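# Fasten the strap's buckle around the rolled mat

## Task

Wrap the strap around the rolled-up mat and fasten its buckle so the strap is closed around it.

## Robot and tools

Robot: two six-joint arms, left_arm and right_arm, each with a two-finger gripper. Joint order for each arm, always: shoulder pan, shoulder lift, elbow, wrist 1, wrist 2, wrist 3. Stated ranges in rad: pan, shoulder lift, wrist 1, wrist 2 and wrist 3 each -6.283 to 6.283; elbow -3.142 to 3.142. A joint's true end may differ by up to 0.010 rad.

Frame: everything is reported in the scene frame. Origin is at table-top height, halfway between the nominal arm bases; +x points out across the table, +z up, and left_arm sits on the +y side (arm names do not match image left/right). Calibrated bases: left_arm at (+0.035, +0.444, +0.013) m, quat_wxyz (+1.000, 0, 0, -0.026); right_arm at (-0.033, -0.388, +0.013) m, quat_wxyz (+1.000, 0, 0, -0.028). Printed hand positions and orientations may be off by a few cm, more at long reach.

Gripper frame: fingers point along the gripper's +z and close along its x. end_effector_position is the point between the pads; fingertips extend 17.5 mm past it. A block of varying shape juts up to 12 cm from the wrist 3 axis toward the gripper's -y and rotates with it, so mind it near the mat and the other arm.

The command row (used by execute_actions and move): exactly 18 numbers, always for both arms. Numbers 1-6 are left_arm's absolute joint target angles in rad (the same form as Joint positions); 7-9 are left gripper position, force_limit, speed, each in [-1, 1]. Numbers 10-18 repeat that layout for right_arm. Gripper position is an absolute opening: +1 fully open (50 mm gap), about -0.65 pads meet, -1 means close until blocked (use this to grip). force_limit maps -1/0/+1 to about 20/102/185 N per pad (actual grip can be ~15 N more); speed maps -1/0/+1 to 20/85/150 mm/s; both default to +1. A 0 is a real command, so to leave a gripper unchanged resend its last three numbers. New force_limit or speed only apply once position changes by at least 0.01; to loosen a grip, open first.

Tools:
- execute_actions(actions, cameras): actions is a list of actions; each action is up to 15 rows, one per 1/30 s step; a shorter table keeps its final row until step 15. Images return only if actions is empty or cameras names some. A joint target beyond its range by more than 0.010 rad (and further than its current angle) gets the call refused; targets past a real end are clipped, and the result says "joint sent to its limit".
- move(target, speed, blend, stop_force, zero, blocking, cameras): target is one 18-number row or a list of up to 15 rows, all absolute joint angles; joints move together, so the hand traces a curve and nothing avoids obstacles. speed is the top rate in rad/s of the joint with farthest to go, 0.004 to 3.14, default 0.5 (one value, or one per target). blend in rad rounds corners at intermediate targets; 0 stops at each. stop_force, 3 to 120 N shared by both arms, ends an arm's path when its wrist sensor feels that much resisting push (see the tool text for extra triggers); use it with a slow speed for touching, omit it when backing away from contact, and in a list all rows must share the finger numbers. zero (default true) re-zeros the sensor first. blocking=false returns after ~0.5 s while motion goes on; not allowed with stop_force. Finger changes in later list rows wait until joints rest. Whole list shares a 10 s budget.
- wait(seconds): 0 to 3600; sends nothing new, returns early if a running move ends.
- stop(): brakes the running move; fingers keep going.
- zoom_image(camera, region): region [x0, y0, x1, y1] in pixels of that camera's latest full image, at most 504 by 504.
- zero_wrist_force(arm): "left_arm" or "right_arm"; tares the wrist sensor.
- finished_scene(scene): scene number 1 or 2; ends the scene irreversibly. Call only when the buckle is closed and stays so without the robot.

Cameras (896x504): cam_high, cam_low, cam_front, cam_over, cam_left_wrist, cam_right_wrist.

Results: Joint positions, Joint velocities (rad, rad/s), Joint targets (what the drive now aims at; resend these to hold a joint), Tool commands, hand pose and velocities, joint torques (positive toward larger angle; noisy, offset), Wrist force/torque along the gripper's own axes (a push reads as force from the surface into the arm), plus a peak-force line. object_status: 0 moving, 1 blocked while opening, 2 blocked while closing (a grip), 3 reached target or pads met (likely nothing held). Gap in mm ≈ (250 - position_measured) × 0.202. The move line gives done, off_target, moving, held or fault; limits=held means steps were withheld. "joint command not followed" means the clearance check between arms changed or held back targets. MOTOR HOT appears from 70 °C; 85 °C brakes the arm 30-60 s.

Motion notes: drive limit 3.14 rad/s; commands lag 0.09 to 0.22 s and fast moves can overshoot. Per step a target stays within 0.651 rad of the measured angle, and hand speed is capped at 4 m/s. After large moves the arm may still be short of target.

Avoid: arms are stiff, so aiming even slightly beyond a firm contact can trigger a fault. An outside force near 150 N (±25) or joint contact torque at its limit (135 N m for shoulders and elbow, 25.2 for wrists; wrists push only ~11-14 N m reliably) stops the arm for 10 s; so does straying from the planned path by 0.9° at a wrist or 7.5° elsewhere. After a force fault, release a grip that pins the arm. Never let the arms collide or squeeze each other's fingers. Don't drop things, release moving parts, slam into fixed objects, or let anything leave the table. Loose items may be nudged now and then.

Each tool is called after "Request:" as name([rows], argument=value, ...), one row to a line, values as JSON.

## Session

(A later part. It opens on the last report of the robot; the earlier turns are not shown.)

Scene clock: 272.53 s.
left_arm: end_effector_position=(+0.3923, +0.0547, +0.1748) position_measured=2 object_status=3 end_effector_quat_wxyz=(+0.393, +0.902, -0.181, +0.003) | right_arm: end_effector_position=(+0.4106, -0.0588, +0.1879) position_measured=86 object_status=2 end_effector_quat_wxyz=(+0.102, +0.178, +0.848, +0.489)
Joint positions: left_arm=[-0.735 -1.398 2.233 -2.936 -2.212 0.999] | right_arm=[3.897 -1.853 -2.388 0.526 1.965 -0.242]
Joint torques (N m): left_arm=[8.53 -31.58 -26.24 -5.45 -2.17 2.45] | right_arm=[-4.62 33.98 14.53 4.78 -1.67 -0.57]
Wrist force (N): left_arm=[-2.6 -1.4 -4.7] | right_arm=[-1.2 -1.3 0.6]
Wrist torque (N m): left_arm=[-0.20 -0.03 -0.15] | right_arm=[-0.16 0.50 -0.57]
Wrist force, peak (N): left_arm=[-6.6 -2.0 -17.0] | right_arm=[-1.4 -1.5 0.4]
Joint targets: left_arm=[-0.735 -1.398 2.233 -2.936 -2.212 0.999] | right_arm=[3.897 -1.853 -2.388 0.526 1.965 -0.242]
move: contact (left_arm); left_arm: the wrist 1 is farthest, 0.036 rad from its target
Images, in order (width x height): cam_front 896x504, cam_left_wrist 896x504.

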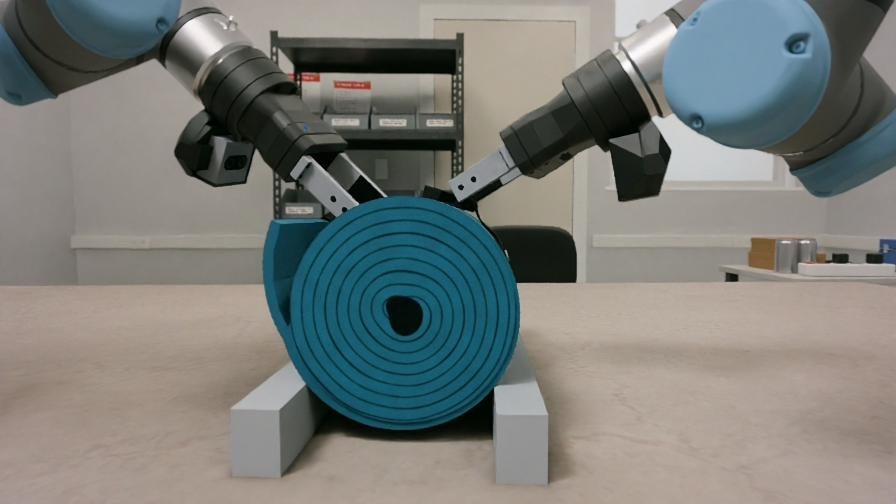

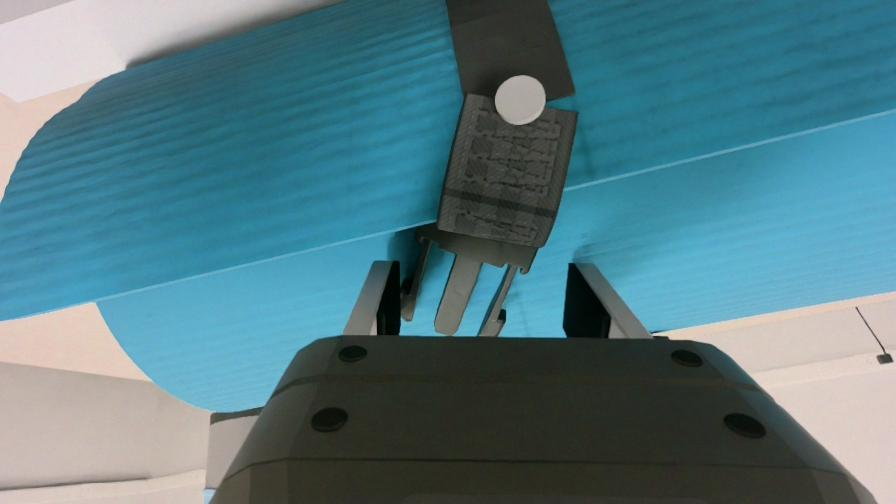

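Request:
move([
  [-0.7295,-1.4128,2.2476,-2.9334,-2.215,1.0,1,1,1,3.897,-1.853,-2.388,0.526,1.965,-0.242,-1,-0.8,-0.5],
  [-0.7295,-1.4128,2.2476,-2.9334,-2.215,1.0,-1,-0.7,-1,3.897,-1.853,-2.388,0.526,1.965,-0.242,-1,-0.8,-0.5],
], speed=0.2, cameras=["cam_left_wrist","cam_front","cam_over"])

Scene clock: 290.73 s.
left_arm: end_effector_position=(+0.3892, +0.0611, +0.1755) position_measured=250 object_status=3 end_effector_quat_wxyz=(+0.393, +0.902, -0.178, +0.002) | right_arm: end_effector_position=(+0.4106, -0.0588, +0.1879) position_measured=86 object_status=2 end_effector_quat_wxyz=(+0.102, +0.178, +0.848, +0.489)
Joint positions: left_arm=[-0.73 -1.413 2.248 -2.933 -2.215 1] | right_arm=[3.897 -1.853 -2.388 0.526 1.965 -0.242]
Joint torques (N m): left_arm=[-8.2 -19.08 -14.27 -5.53 0.25 -2.47] | right_arm=[-3.89 33.36 16.99 4.77 -1.59 -0.45]
Wrist force (N): left_arm=[0.2 -1.4 0.6] | right_arm=[-1.3 -1.3 0.5]
Wrist torque (N m): left_arm=[-0.19 0.13 -0.20] | right_arm=[-0.18 0.52 -0.57]
Wrist force, peak (N): left_arm=[-2.7 -1.3 -5.2] | right_arm=[-1.4 -1.6 0.4]
Joint targets: left_arm=[-0.730 -1.413 2.248 -2.933 -2.215 1.000] | right_arm=[3.897 -1.853 -2.388 0.526 1.965 -0.242]
move: done
Images, in order (width x height): cam_front 896x504, cam_over 896x504, cam_left_wrist 896x504.

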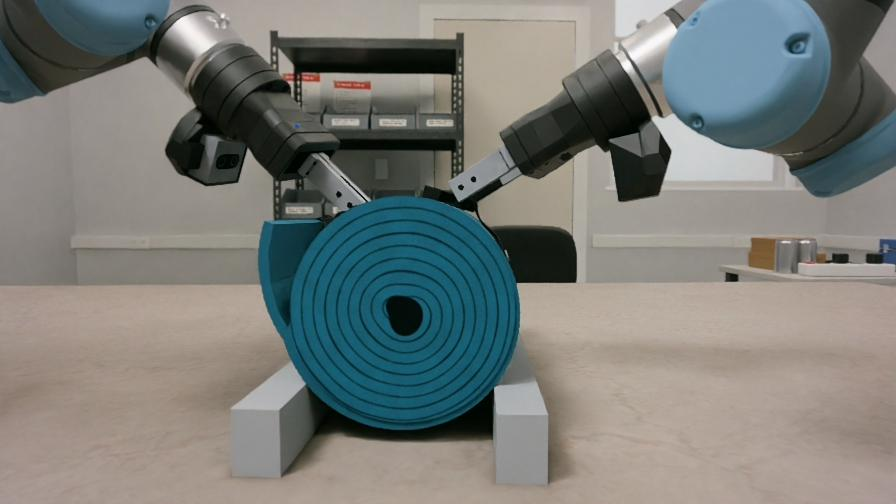

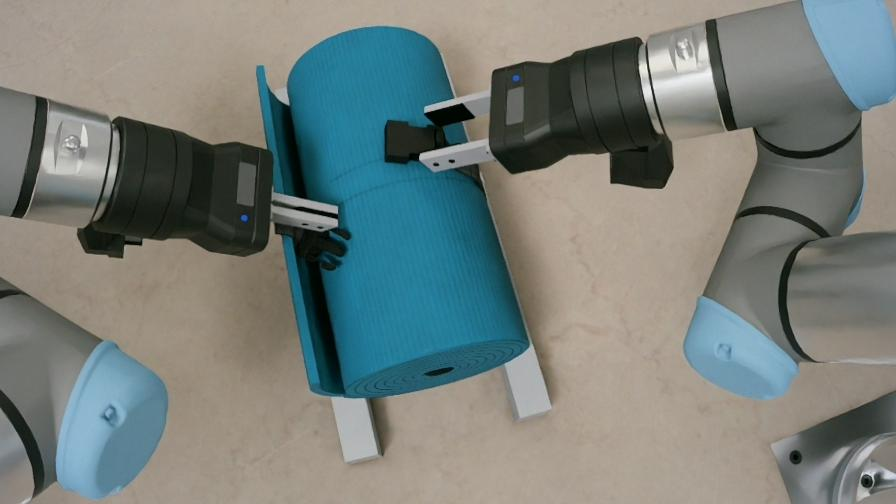

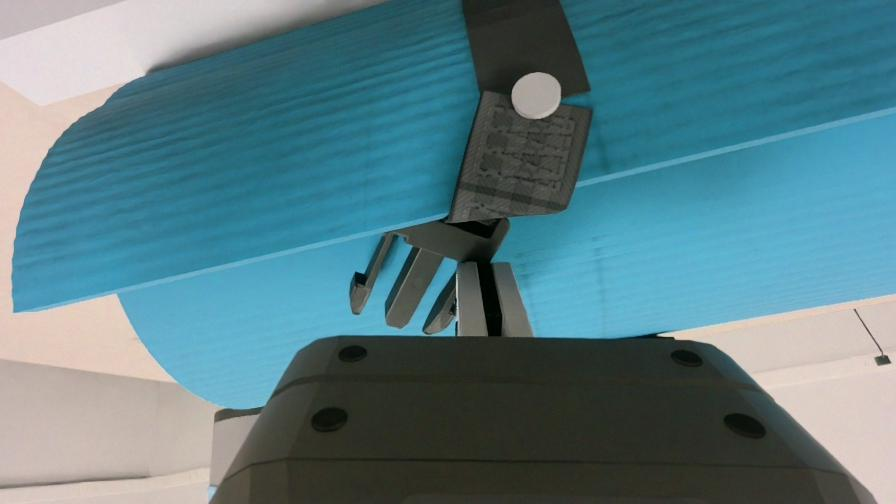

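Request:
move([
  [-0.7295,-1.4128,2.2476,-2.9334,-2.215,1.0,1,1,-0.5,3.897,-1.853,-2.388,0.526,1.965,-0.242,-1,-0.8,-0.5],
  [-0.843,-1.624,2.194,-2.610,-1.919,1.151,1,1,-0.5,3.897,-1.853,-2.388,0.526,1.965,-0.242,-1,-0.8,-0.5],
], speed=0.4, cameras=["cam_left_wrist","cam_front"])

Scene clock: 302.77 s.
left_arm: end_effector_position=(+0.3872, +0.0763, +0.2159) position_measured=3 object_status=3 end_effector_quat_wxyz=(+0.273, +0.921, -0.265, +0.078) | right_arm: end_effector_position=(+0.4106, -0.0588, +0.1879) position_measured=86 object_status=2 end_effector_quat_wxyz=(+0.102, +0.178, +0.848, +0.489)
Joint positions: left_arm=[-0.843 -1.624 2.194 -2.61 -1.919 1.151] | right_arm=[3.897 -1.853 -2.388 0.526 1.965 -0.242]
Joint torques (N m): left_arm=[8.14 -23.67 -15.56 -2.98 0.7 -1.87] | right_arm=[-3.04 33.42 16.85 4.65 -1.5 -0.31]
Wrist force (N): left_arm=[-0.4 -0.8 0.1] | right_arm=[-1.4 -1.4 0.5]
Wrist torque (N m): left_arm=[-0.10 0.10 -0.04] | right_arm=[-0.18 0.52 -0.57]
Wrist force, peak (N): left_arm=[-0.4 -2.9 1.4] | right_arm=[-1.5 -1.6 0.4]
Joint targets: left_arm=[-0.843 -1.624 2.194 -2.610 -1.919 1.151] | right_arm=[3.897 -1.853 -2.388 0.526 1.965 -0.242]
move: done
Images, in order (width x height): cam_front 896x504, cam_left_wrist 896x504.

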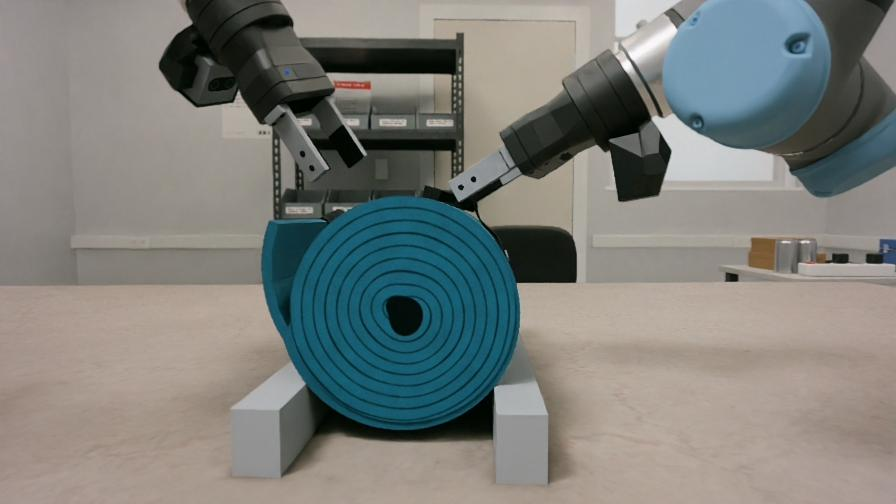

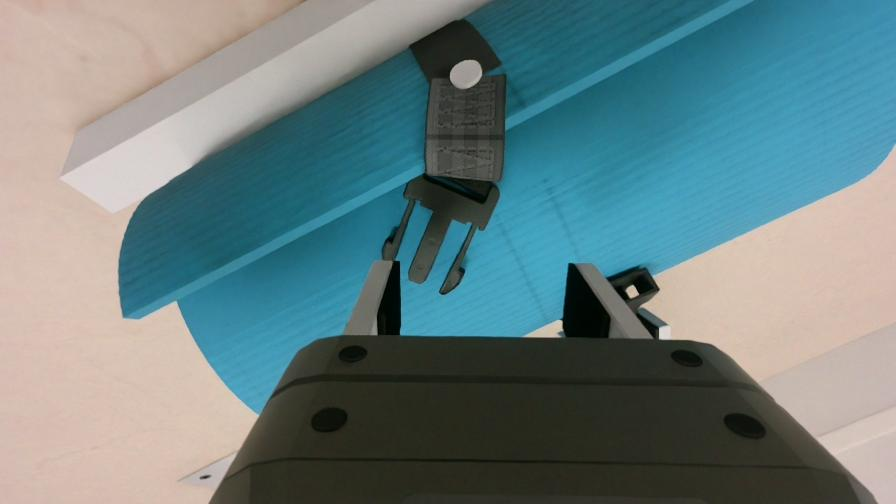

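Request:
move(target=[-0.888,-1.558,2.243,-2.740,-1.898,1.108,1,1,-0.5,3.897,-1.853,-2.388,0.526,1.965,-0.242,-1,-0.8,-0.5], speed=0.08, stop_force=8, cameras=["cam_left_wrist","cam_front"])

Scene clock: 321.83 s.
left_arm: end_effector_position=(+0.3774, +0.0600, +0.1813) position_measured=3 object_status=3 end_effector_quat_wxyz=(+0.273, +0.922, -0.264, +0.079) | right_arm: end_effector_position=(+0.4106, -0.0588, +0.1879) position_measured=86 object_status=2 end_effector_quat_wxyz=(+0.102, +0.178, +0.848, +0.489)
Joint positions: left_arm=[-0.888 -1.558 2.243 -2.74 -1.898 1.108] | right_arm=[3.897 -1.853 -2.388 0.526 1.965 -0.242]
Joint torques (N m): left_arm=[9.55 -32.59 -28.56 -1.33 -2.13 2.34] | right_arm=[-2.66 33.12 16.9 4.65 -1.66 -0.33]
Wrist force (N): left_arm=[-0.2 -1.0 0.2] | right_arm=[-1.2 -1.4 0.5]
Wrist torque (N m): left_arm=[-0.12 0.07 -0.01] | right_arm=[-0.19 0.50 -0.57]
Wrist force, peak (N): left_arm=[-0.2 -1.3 0.2] | right_arm=[-1.4 -1.6 0.5]
Joint targets: left_arm=[-0.888 -1.558 2.243 -2.740 -1.898 1.108] | right_arm=[3.897 -1.853 -2.388 0.526 1.965 -0.242]
move: done
Images, in order (width x height): cam_front 896x504, cam_left_wrist 896x504.

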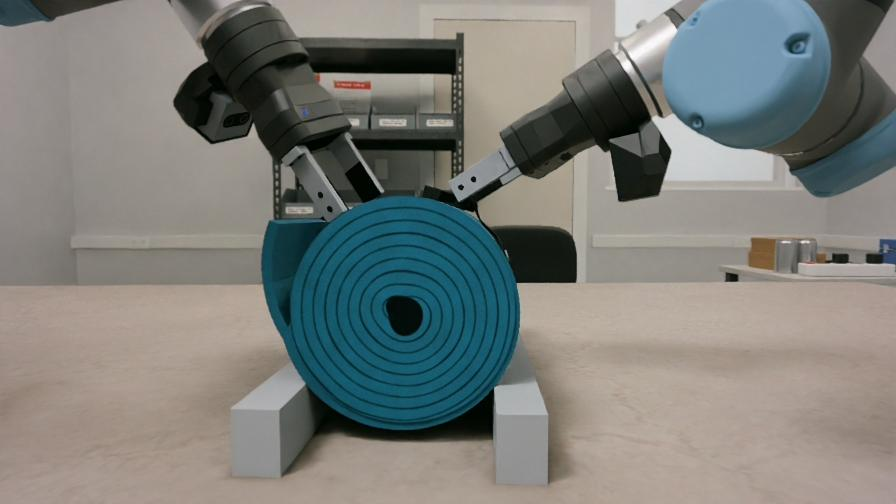

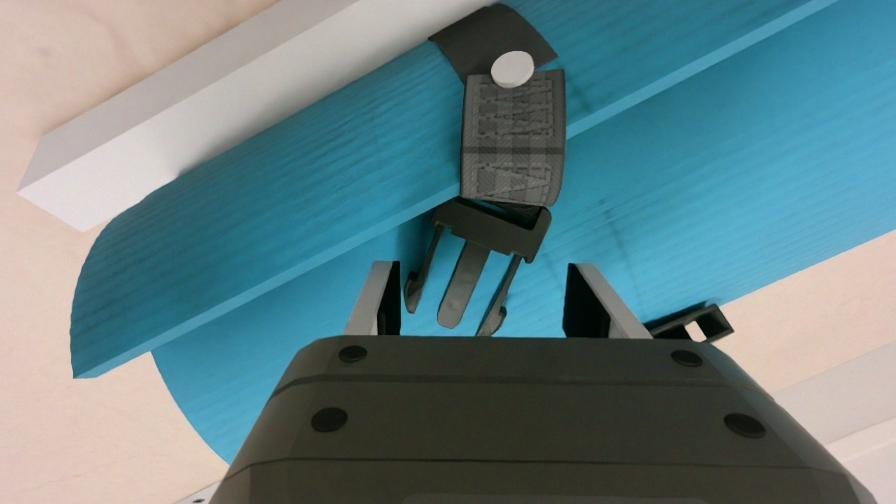

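Request:
move(target=[-0.899,-1.539,2.244,-2.763,-1.893,1.098,1,1,-0.5,3.897,-1.853,-2.388,0.526,1.965,-0.242,-1,-0.8,-0.5], speed=0.06, stop_force=8, cameras=["cam_left_wrist"])

Request:
move(target=[-0.899,-1.539,2.244,-2.763,-1.893,1.098,-1,-0.8,-1,3.897,-1.853,-2.388,0.526,1.965,-0.242,-1,-0.8,-0.5], cameras=["cam_left_wrist","cam_front","cam_over"])

Scene clock: 337.47 s.
left_arm: end_effector_position=(+0.3764, +0.0539, +0.1753) position_measured=3 object_status=3 end_effector_quat_wxyz=(+0.273, +0.922, -0.264, +0.079) | right_arm: end_effector_position=(+0.4106, -0.0588, +0.1879) position_measured=86 object_status=2 end_effector_quat_wxyz=(+0.102, +0.178, +0.848, +0.489)
Joint positions: left_arm=[-0.899 -1.539 2.244 -2.763 -1.893 1.098] | right_arm=[3.897 -1.853 -2.388 0.526 1.965 -0.242]
Joint torques (N m): left_arm=[9.05 -32.77 -18.24 -1.31 -2.26 2.41] | right_arm=[-2.2 32.32 16.59 4.62 -1.64 -0.29]
Wrist force (N): left_arm=[-0.1 -1.2 0.2] | right_arm=[-1.3 -1.4 0.5]
Wrist torque (N m): left_arm=[-0.15 0.05 -0.01] | right_arm=[-0.19 0.52 -0.57]
Wrist force, peak (N): left_arm=[-0.4 -1.3 0.2] | right_arm=[-1.5 -1.5 0.6]
Joint targets: left_arm=[-0.899 -1.539 2.244 -2.763 -1.893 1.098] | right_arm=[3.897 -1.853 -2.388 0.526 1.965 -0.242]
move: done

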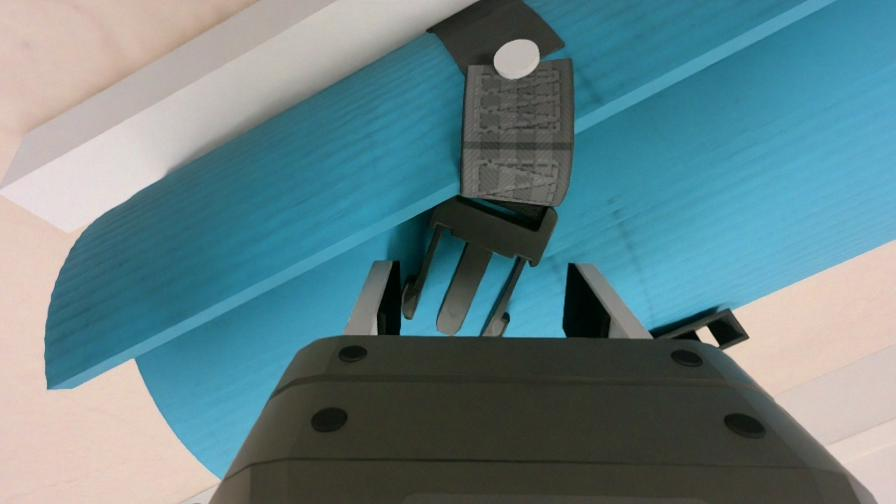

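Scene clock: 338.97 s.
left_arm: end_effector_position=(+0.3764, +0.0539, +0.1753) position_measured=131 object_status=0 end_effector_quat_wxyz=(+0.273, +0.922, -0.264, +0.079) | right_arm: end_effector_position=(+0.4106, -0.0588, +0.1879) position_measured=86 object_status=2 end_effector_quat_wxyz=(+0.102, +0.178, +0.848, +0.489)
Joint positions: left_arm=[-0.899 -1.539 2.244 -2.763 -1.893 1.098] | right_arm=[3.897 -1.853 -2.388 0.526 1.965 -0.242]
Joint torques (N m): left_arm=[9.17 -32.15 -24.62 -1.47 -2.14 2.4] | right_arm=[-2.77 32.69 16.55 4.65 -1.63 -0.2]
Wrist force (N): left_arm=[0.2 -1.0 0.1] | right_arm=[-1.1 -1.2 0.6]
Wrist torque (N m): left_arm=[-0.13 0.03 -0.01] | right_arm=[-0.16 0.48 -0.58]
Wrist force, peak (N): left_arm=[-0.1 -1.3 0.4] | right_arm=[-1.4 -1.3 0.4]
Joint targets: left_arm=[-0.899 -1.539 2.244 -2.763 -1.893 1.098] | right_arm=[3.897 -1.853 -2.388 0.526 1.965 -0.242]
move: done
Images, in order (width x height): cam_front 896x504, cam_over 896x504, cam_left_wrist 896x504.

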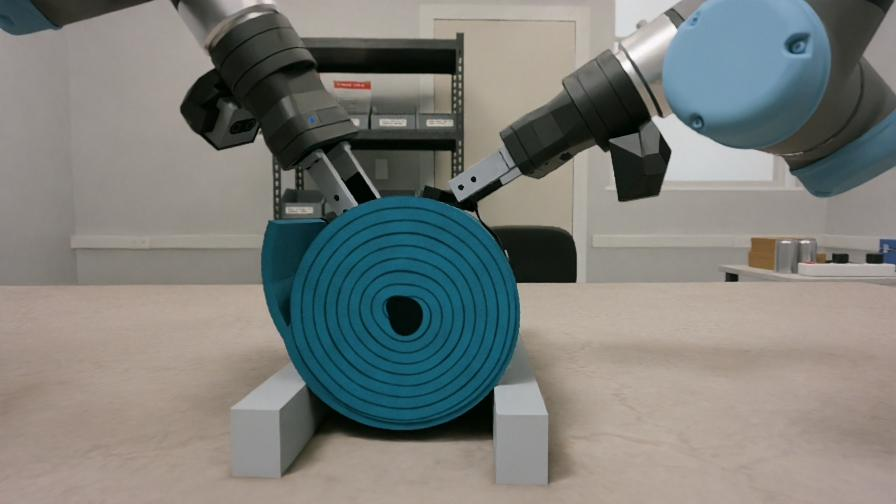

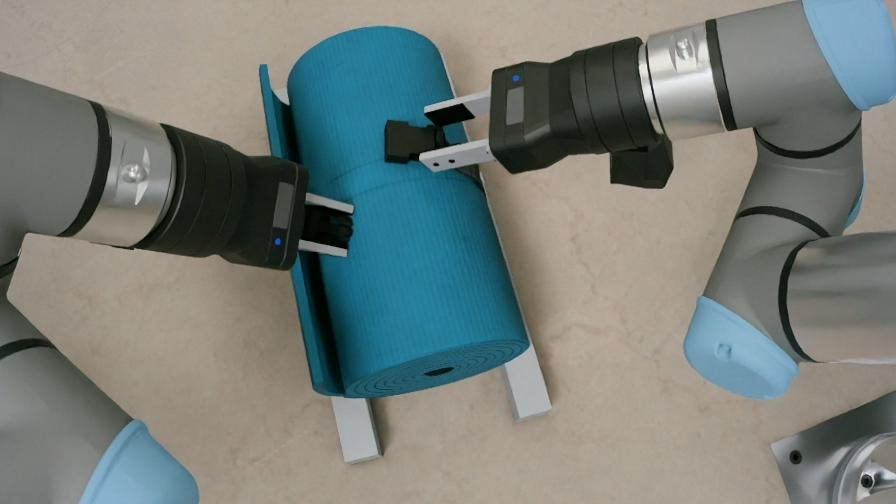

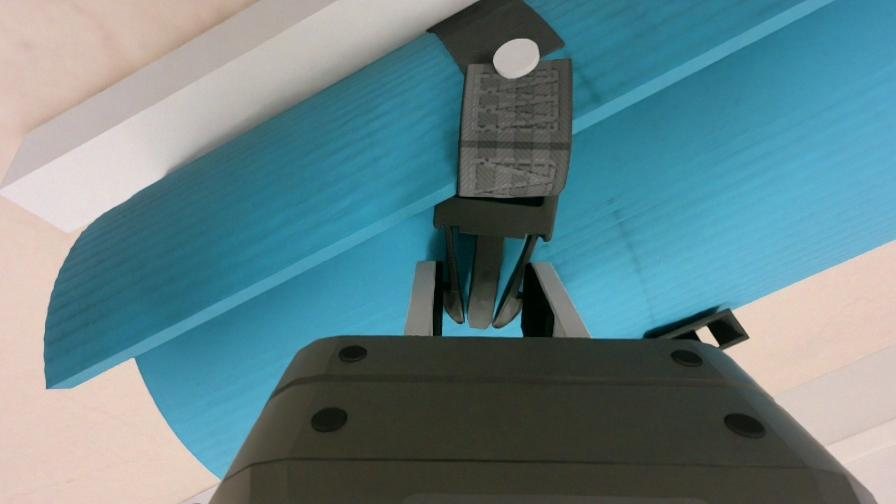

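Request:
move(target=[-1.013,-1.401,1.729,-1.899,-1.571,0.436,-1,-0.8,-1,3.8795,-1.7096,-2.0511,-0.522,2.045,-0.784,-1,-0.8,-0.5], speed=0.2, stop_force=30, cameras=["cam_left_wrist","cam_right_wrist","cam_front","cam_over","cam_high"])

Scene clock: 374.10 s.
left_arm: end_effector_position=(+0.3857, +0.0458, +0.1745) position_measured=131 object_status=2 end_effector_quat_wxyz=(+0.238, +0.945, -0.219, +0.053) | right_arm: end_effector_position=(+0.4133, -0.0559, +0.1862) position_measured=86 object_status=2 end_effector_quat_wxyz=(+0.099, +0.169, +0.856, +0.478)
Joint positions: left_arm=[-0.916 -1.519 2.168 -2.635 -1.845 1] | right_arm=[3.896 -1.845 -2.37 0.471 1.969 -0.271]
Joint torques (N m): left_arm=[1.28 -18.27 -20.05 2.01 -0.75 -2.65] | right_arm=[7.04 6.12 13.99 -2.26 0.06 -0.8]
Wrist force (N): left_arm=[2.5 -5.3 -34.9] | right_arm=[-4.1 14.8 -13.3]
Wrist torque (N m): left_arm=[-0.18 -0.12 -0.17] | right_arm=[0.12 0.51 -0.47]
Wrist force, peak (N): left_arm=[-14.9 -8.8 -51.3] | right_arm=[-1.9 14.6 -34.0]
Joint targets: left_arm=[-0.916 -1.519 2.168 -2.635 -1.845 1.000] | right_arm=[3.896 -1.845 -2.370 0.471 1.969 -0.271]
move: contact (left_arm, right_arm); left_arm: the wrist 1 is farthest, 0.736 rad from its target; right_arm: the wrist 1 is farthest, 0.993 rad from its target
Images, in order (width x height): cam_high 896x504, cam_front 896x504, cam_over 896x504, cam_left_wrist 896x504, cam_right_wrist 896x504.

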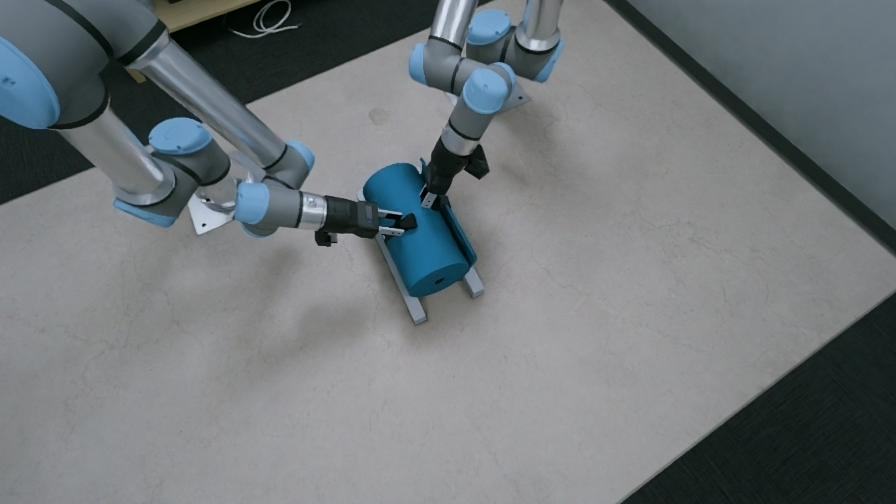

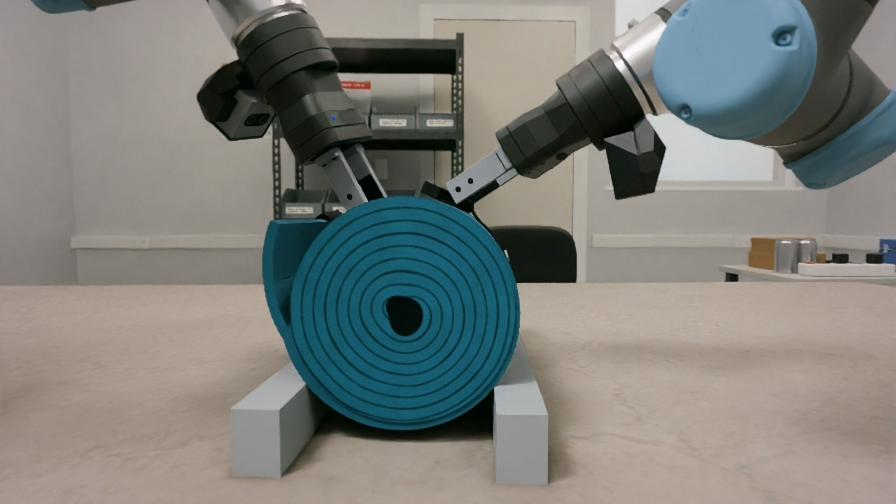

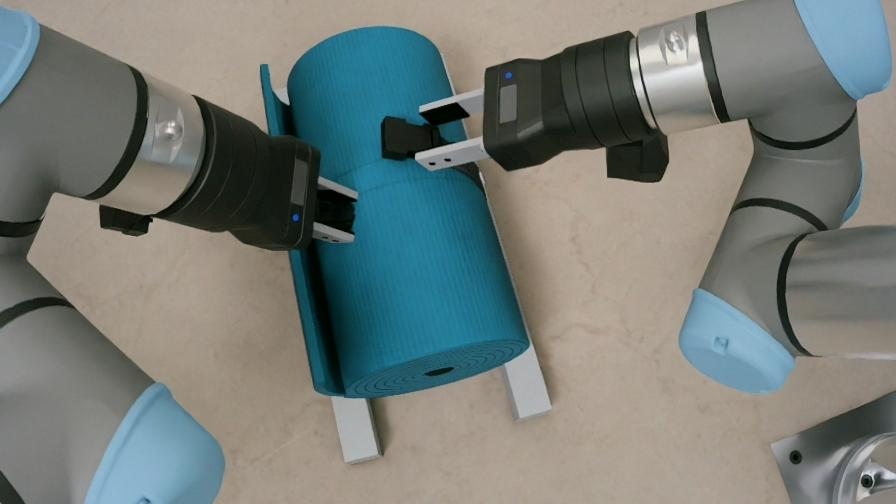

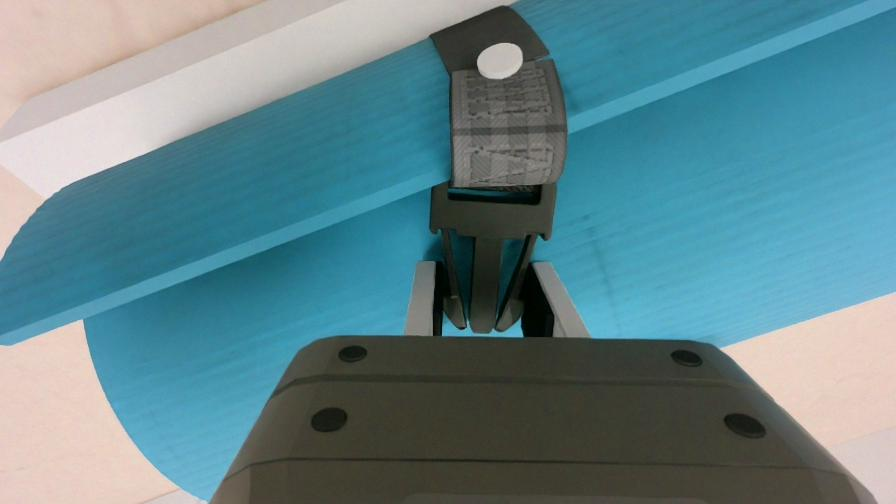

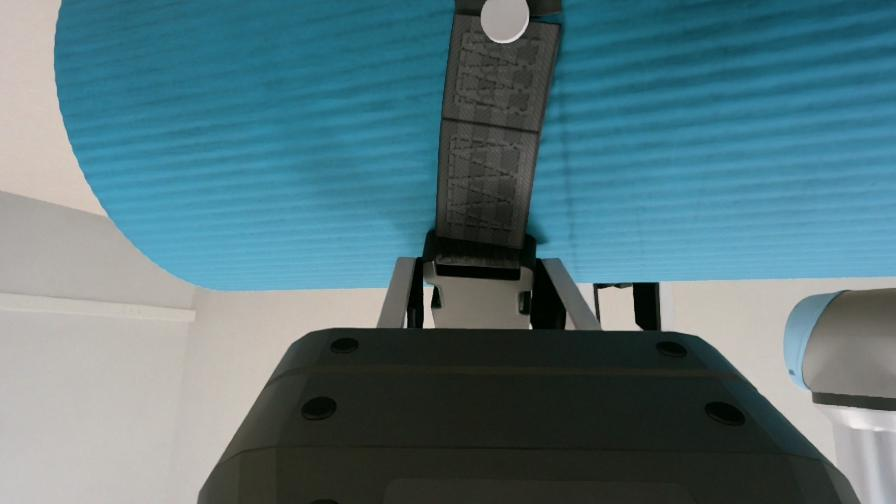

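Request:
move(target=[-0.916,-1.5596,2.1324,-2.5588,-1.845,1.0,-1,-0.8,-1,3.896,-1.7874,-2.3574,0.4008,1.969,-0.271,-1,-0.8,-0.5], speed=0.1)

Request:
move(target=[-1.013,-1.401,1.729,-1.899,-1.571,0.436,-1,-0.8,-1,3.8795,-1.7096,-2.0511,-0.522,2.045,-0.784,-1,-0.8,-0.5], speed=0.2, stop_force=35, cameras=["cam_left_wrist","cam_right_wrist","cam_front","cam_over"])

Scene clock: 383.10 s.
left_arm: end_effector_position=(+0.3856, +0.0460, +0.1997) position_measured=131 object_status=2 end_effector_quat_wxyz=(+0.238, +0.945, -0.219, +0.054) end_effector_velocity=(+0.000, -0.001, -0.001) end_effector_angular_velocity=(-0.001, -0.002, -0.001) | right_arm: end_effector_position=(+0.4134, -0.0560, +0.2066) position_measured=86 object_status=2 end_effector_quat_wxyz=(+0.100, +0.169, +0.856, +0.479)
Joint positions: left_arm=[-0.916 -1.56 2.132 -2.559 -1.845 1] | right_arm=[3.896 -1.787 -2.357 0.401 1.969 -0.271]
Joint velocities: left_arm=[-0.001 0.003 0.002 -0.006 0.001 0.001] | right_arm=[within noise]
Joint torques (N m): left_arm=[-7.96 -16.15 -15.53 -6.01 1.19 2.06] | right_arm=[-6.42 16.67 15.76 6.51 -1.89 -1.29]
Wrist force (N): left_arm=[-0.3 -0.4 0.0] | right_arm=[-1.2 -6.9 0.6]
Wrist torque (N m): left_arm=[-0.01 0.07 -0.13] | right_arm=[-0.24 0.53 -0.54]
Wrist force, peak (N): left_arm=[2.6 -5.4 -35.1] | right_arm=[-4.6 15.1 -13.5]
Joint targets: left_arm=[-0.916 -1.560 2.132 -2.559 -1.845 1.000] | right_arm=[3.896 -1.787 -2.357 0.401 1.969 -0.271]
move: done

Scene clock: 389.10 s.
left_arm: end_effector_position=(+0.4149, +0.0333, +0.2087) position_measured=131 object_status=2 end_effector_quat_wxyz=(+0.000, +0.999, +0.035, +0.000) | right_arm: end_effector_position=(+0.4149, -0.0436, +0.2005) position_measured=86 object_status=2 end_effector_quat_wxyz=(+0.000, +0.000, +0.951, +0.309)
Joint positions: left_arm=[-1.013 -1.401 1.729 -1.899 -1.571 0.436] | right_arm=[3.879 -1.71 -2.051 -0.522 2.045 -0.784]
Joint torques (N m): left_arm=[8.94 -43.77 -17.94 -5.43 -1.66 2.25] | right_arm=[1.7 17.6 12.71 2.77 -1.65 1.43]
Wrist force (N): left_arm=[0.2 0.4 1.9] | right_arm=[-0.3 -1.7 0.2]
Wrist torque (N m): left_arm=[0.10 0.04 0.04] | right_arm=[-0.08 0.27 -0.31]
Wrist force, peak (N): left_arm=[0.2 0.6 2.2] | right_arm=[-7.9 6.9 -21.4]
Joint targets: left_arm=[-1.013 -1.401 1.729 -1.899 -1.571 0.436] | right_arm=[3.880 -1.710 -2.051 -0.522 2.045 -0.784]
move: done
Images, in order (width x height): cam_front 896x504, cam_over 896x504, cam_left_wrist 896x504, cam_right_wrist 896x504.

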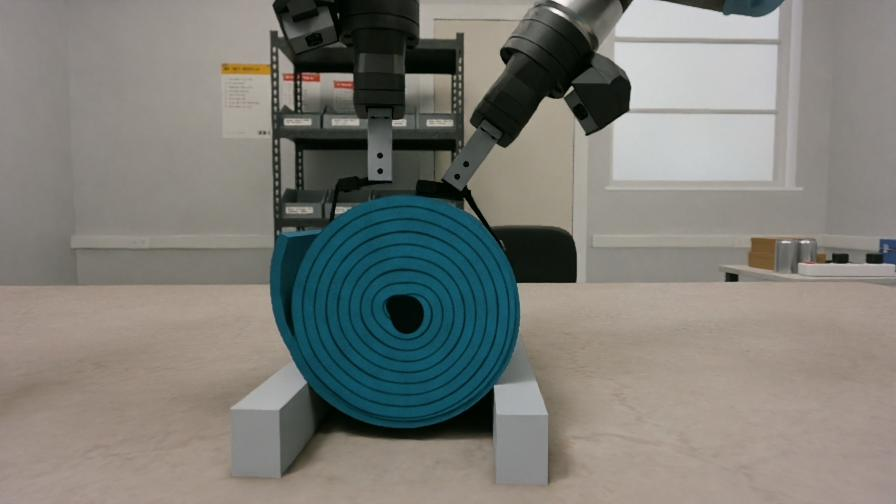

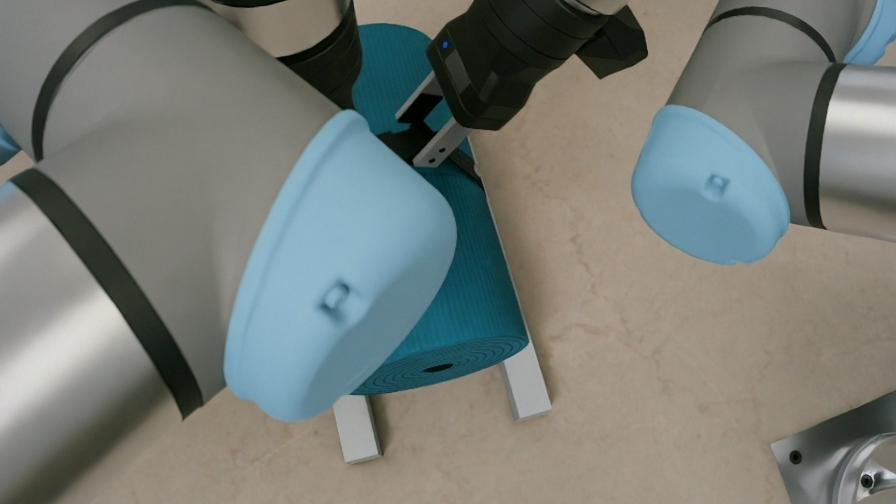

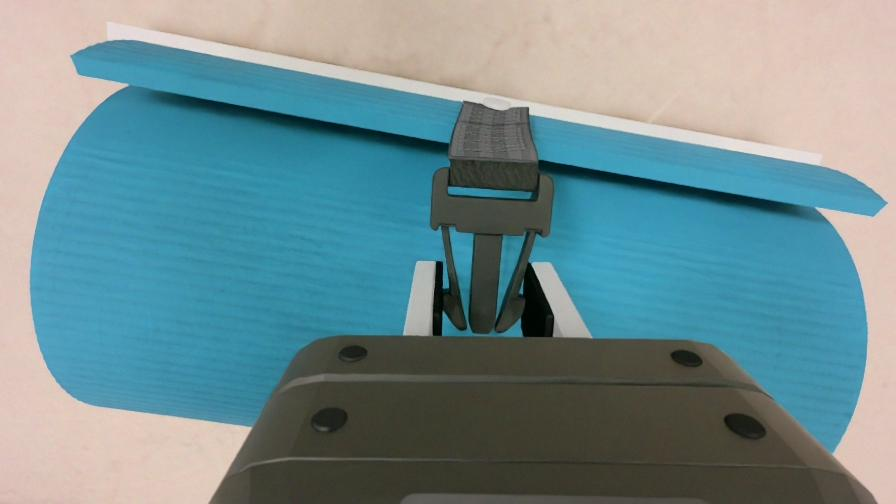

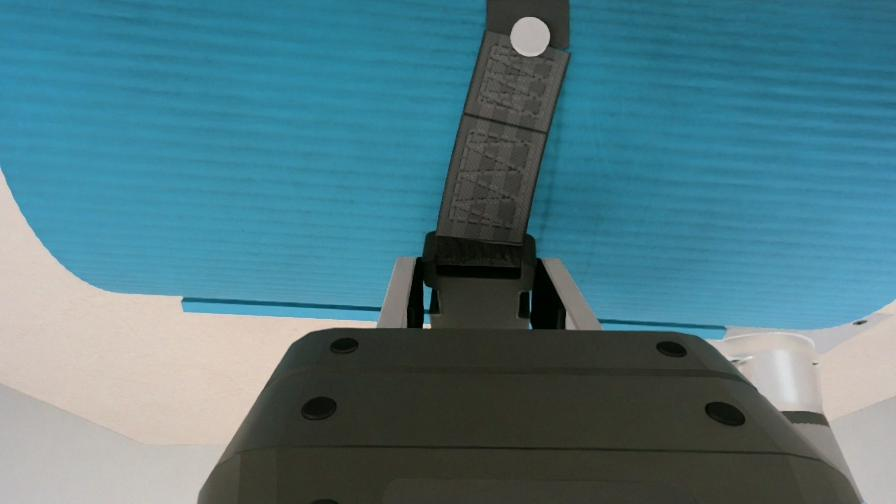

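Request:
zoom_image(camera="cam_front", region=[310, 140, 500, 240])

Request:
zoom_image(camera="cam_over", region=[340, 60, 500, 200])

Request:
zoom_image(camera="cam_right_wrist", region=[370, 220, 620, 350])

Scaled by 2.653.

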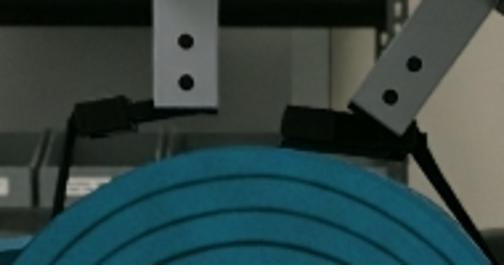

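Scaled by 3.150.

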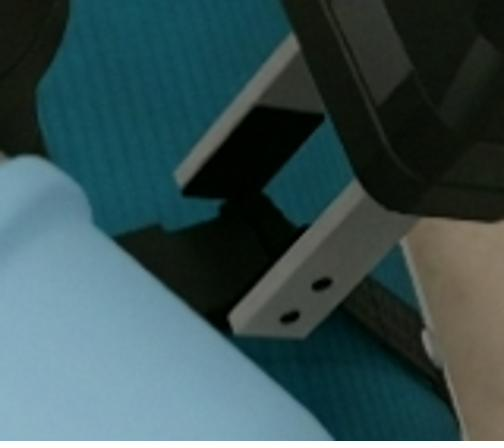

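Scaled by 2.016.

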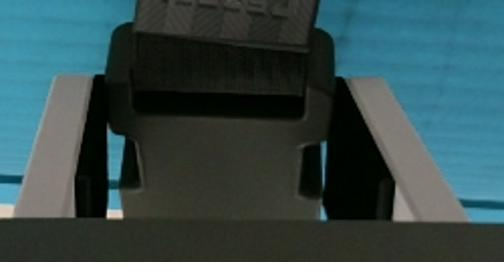

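Request:
execute_actions([
  [[-1.013,-1.401,1.729,-1.899,-1.571,0.436,0.6,-0.8,1,3.88,-1.71,-2.051,-0.522,2.045,-0.784,-1,-0.8,-0.5],[-1.013,-1.401,1.729,-1.899,-1.571,0.436,0.6,-0.8,1,3.88,-1.71,-2.051,-0.522,2.045,-0.784,-1,-0.8,-0.5],[-1.008,-1.41,1.744,-1.905,-1.571,0.441,0.6,-0.8,1,3.88,-1.71,-2.051,-0.522,2.045,-0.784,-1,-0.8,-0.5],[-1.002,-1.422,1.763,-1.912,-1.571,0.447,0.6,-0.8,1,3.88,-1.71,-2.051,-0.522,2.045,-0.784,-1,-0.8,-0.5],[-0.996,-1.4334,1.7814,-1.9188,-1.571,0.4528,0.6,-0.8,1,3.88,-1.71,-2.051,-0.522,2.045,-0.784,-1,-0.8,-0.5],[-0.996,-1.4334,1.7814,-1.9188,-1.571,0.4528,0.6,-0.8,1,3.88,-1.71,-2.051,-0.522,2.045,-0.784,-1,-0.8,-0.5],[-0.996,-1.4334,1.7814,-1.9188,-1.571,0.4528,-1,-0.8,1,3.88,-1.71,-2.051,-0.522,2.045,-0.784,-1,-0.8,-0.5]],
], cameras=["cam_front","cam_left_wrist"])

Scene clock: 458.57 s.
left_arm: end_effector_position=(+0.4137, +0.0539, +0.2033) position_measured=250 object_status=3 end_effector_quat_wxyz=(+0.000, +0.999, +0.035, +0.000) | right_arm: end_effector_position=(+0.4147, -0.0434, +0.2003) position_measured=86 object_status=2 end_effector_quat_wxyz=(+0.000, +0.000, +0.951, +0.309)
Joint positions: left_arm=[-0.996 -1.433 1.781 -1.919 -1.571 0.453] | right_arm=[3.88 -1.71 -2.051 -0.522 2.045 -0.784]
Joint torques (N m): left_arm=[-2.25 -36.95 -17.56 -2.08 0.32 -1.47] | right_arm=[-1.95 26 29.27 2.91 -1.45 1.36]
Wrist force (N): left_arm=[-0.2 0.8 -0.1] | right_arm=[-0.2 -1.7 0.2]
Wrist torque (N m): left_arm=[0.18 0.00 0.04] | right_arm=[-0.08 0.25 -0.31]
Wrist force, peak (N): left_arm=[-0.3 4.9 -1.1] | right_arm=[-0.4 -2.0 0.4]
Joint targets: left_arm=[-0.996 -1.433 1.781 -1.919 -1.571 0.453] | right_arm=[3.880 -1.710 -2.051 -0.522 2.045 -0.784]

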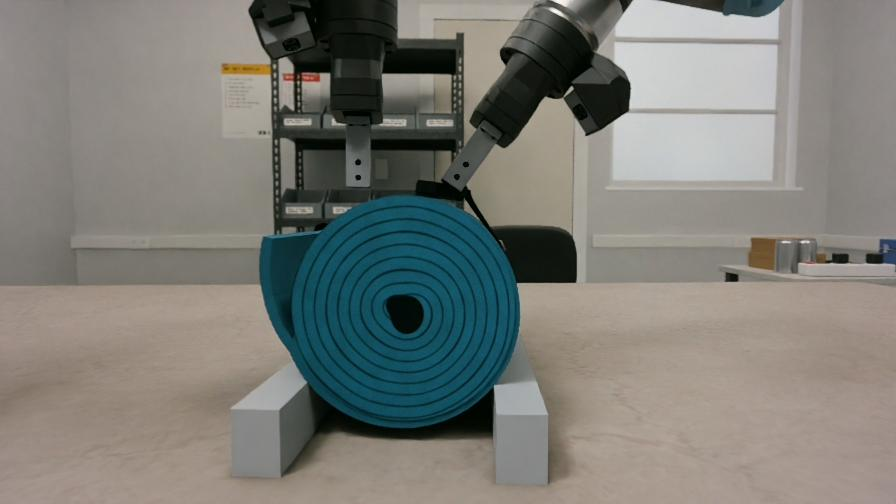

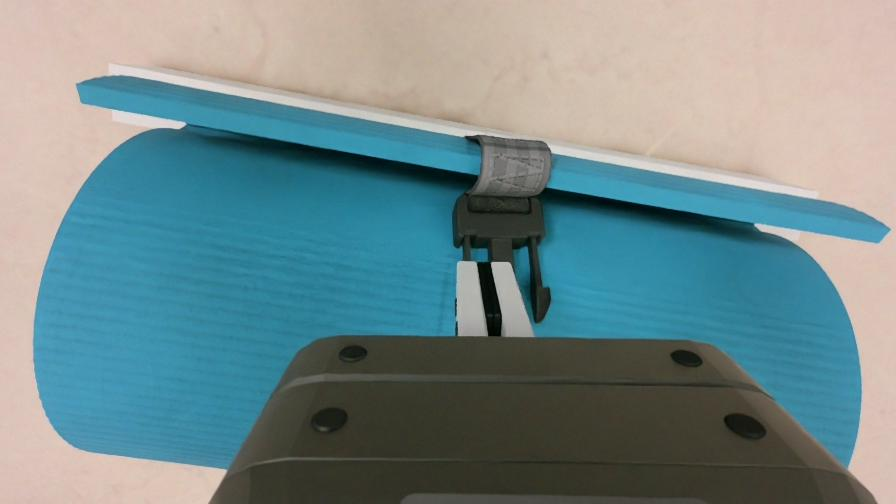

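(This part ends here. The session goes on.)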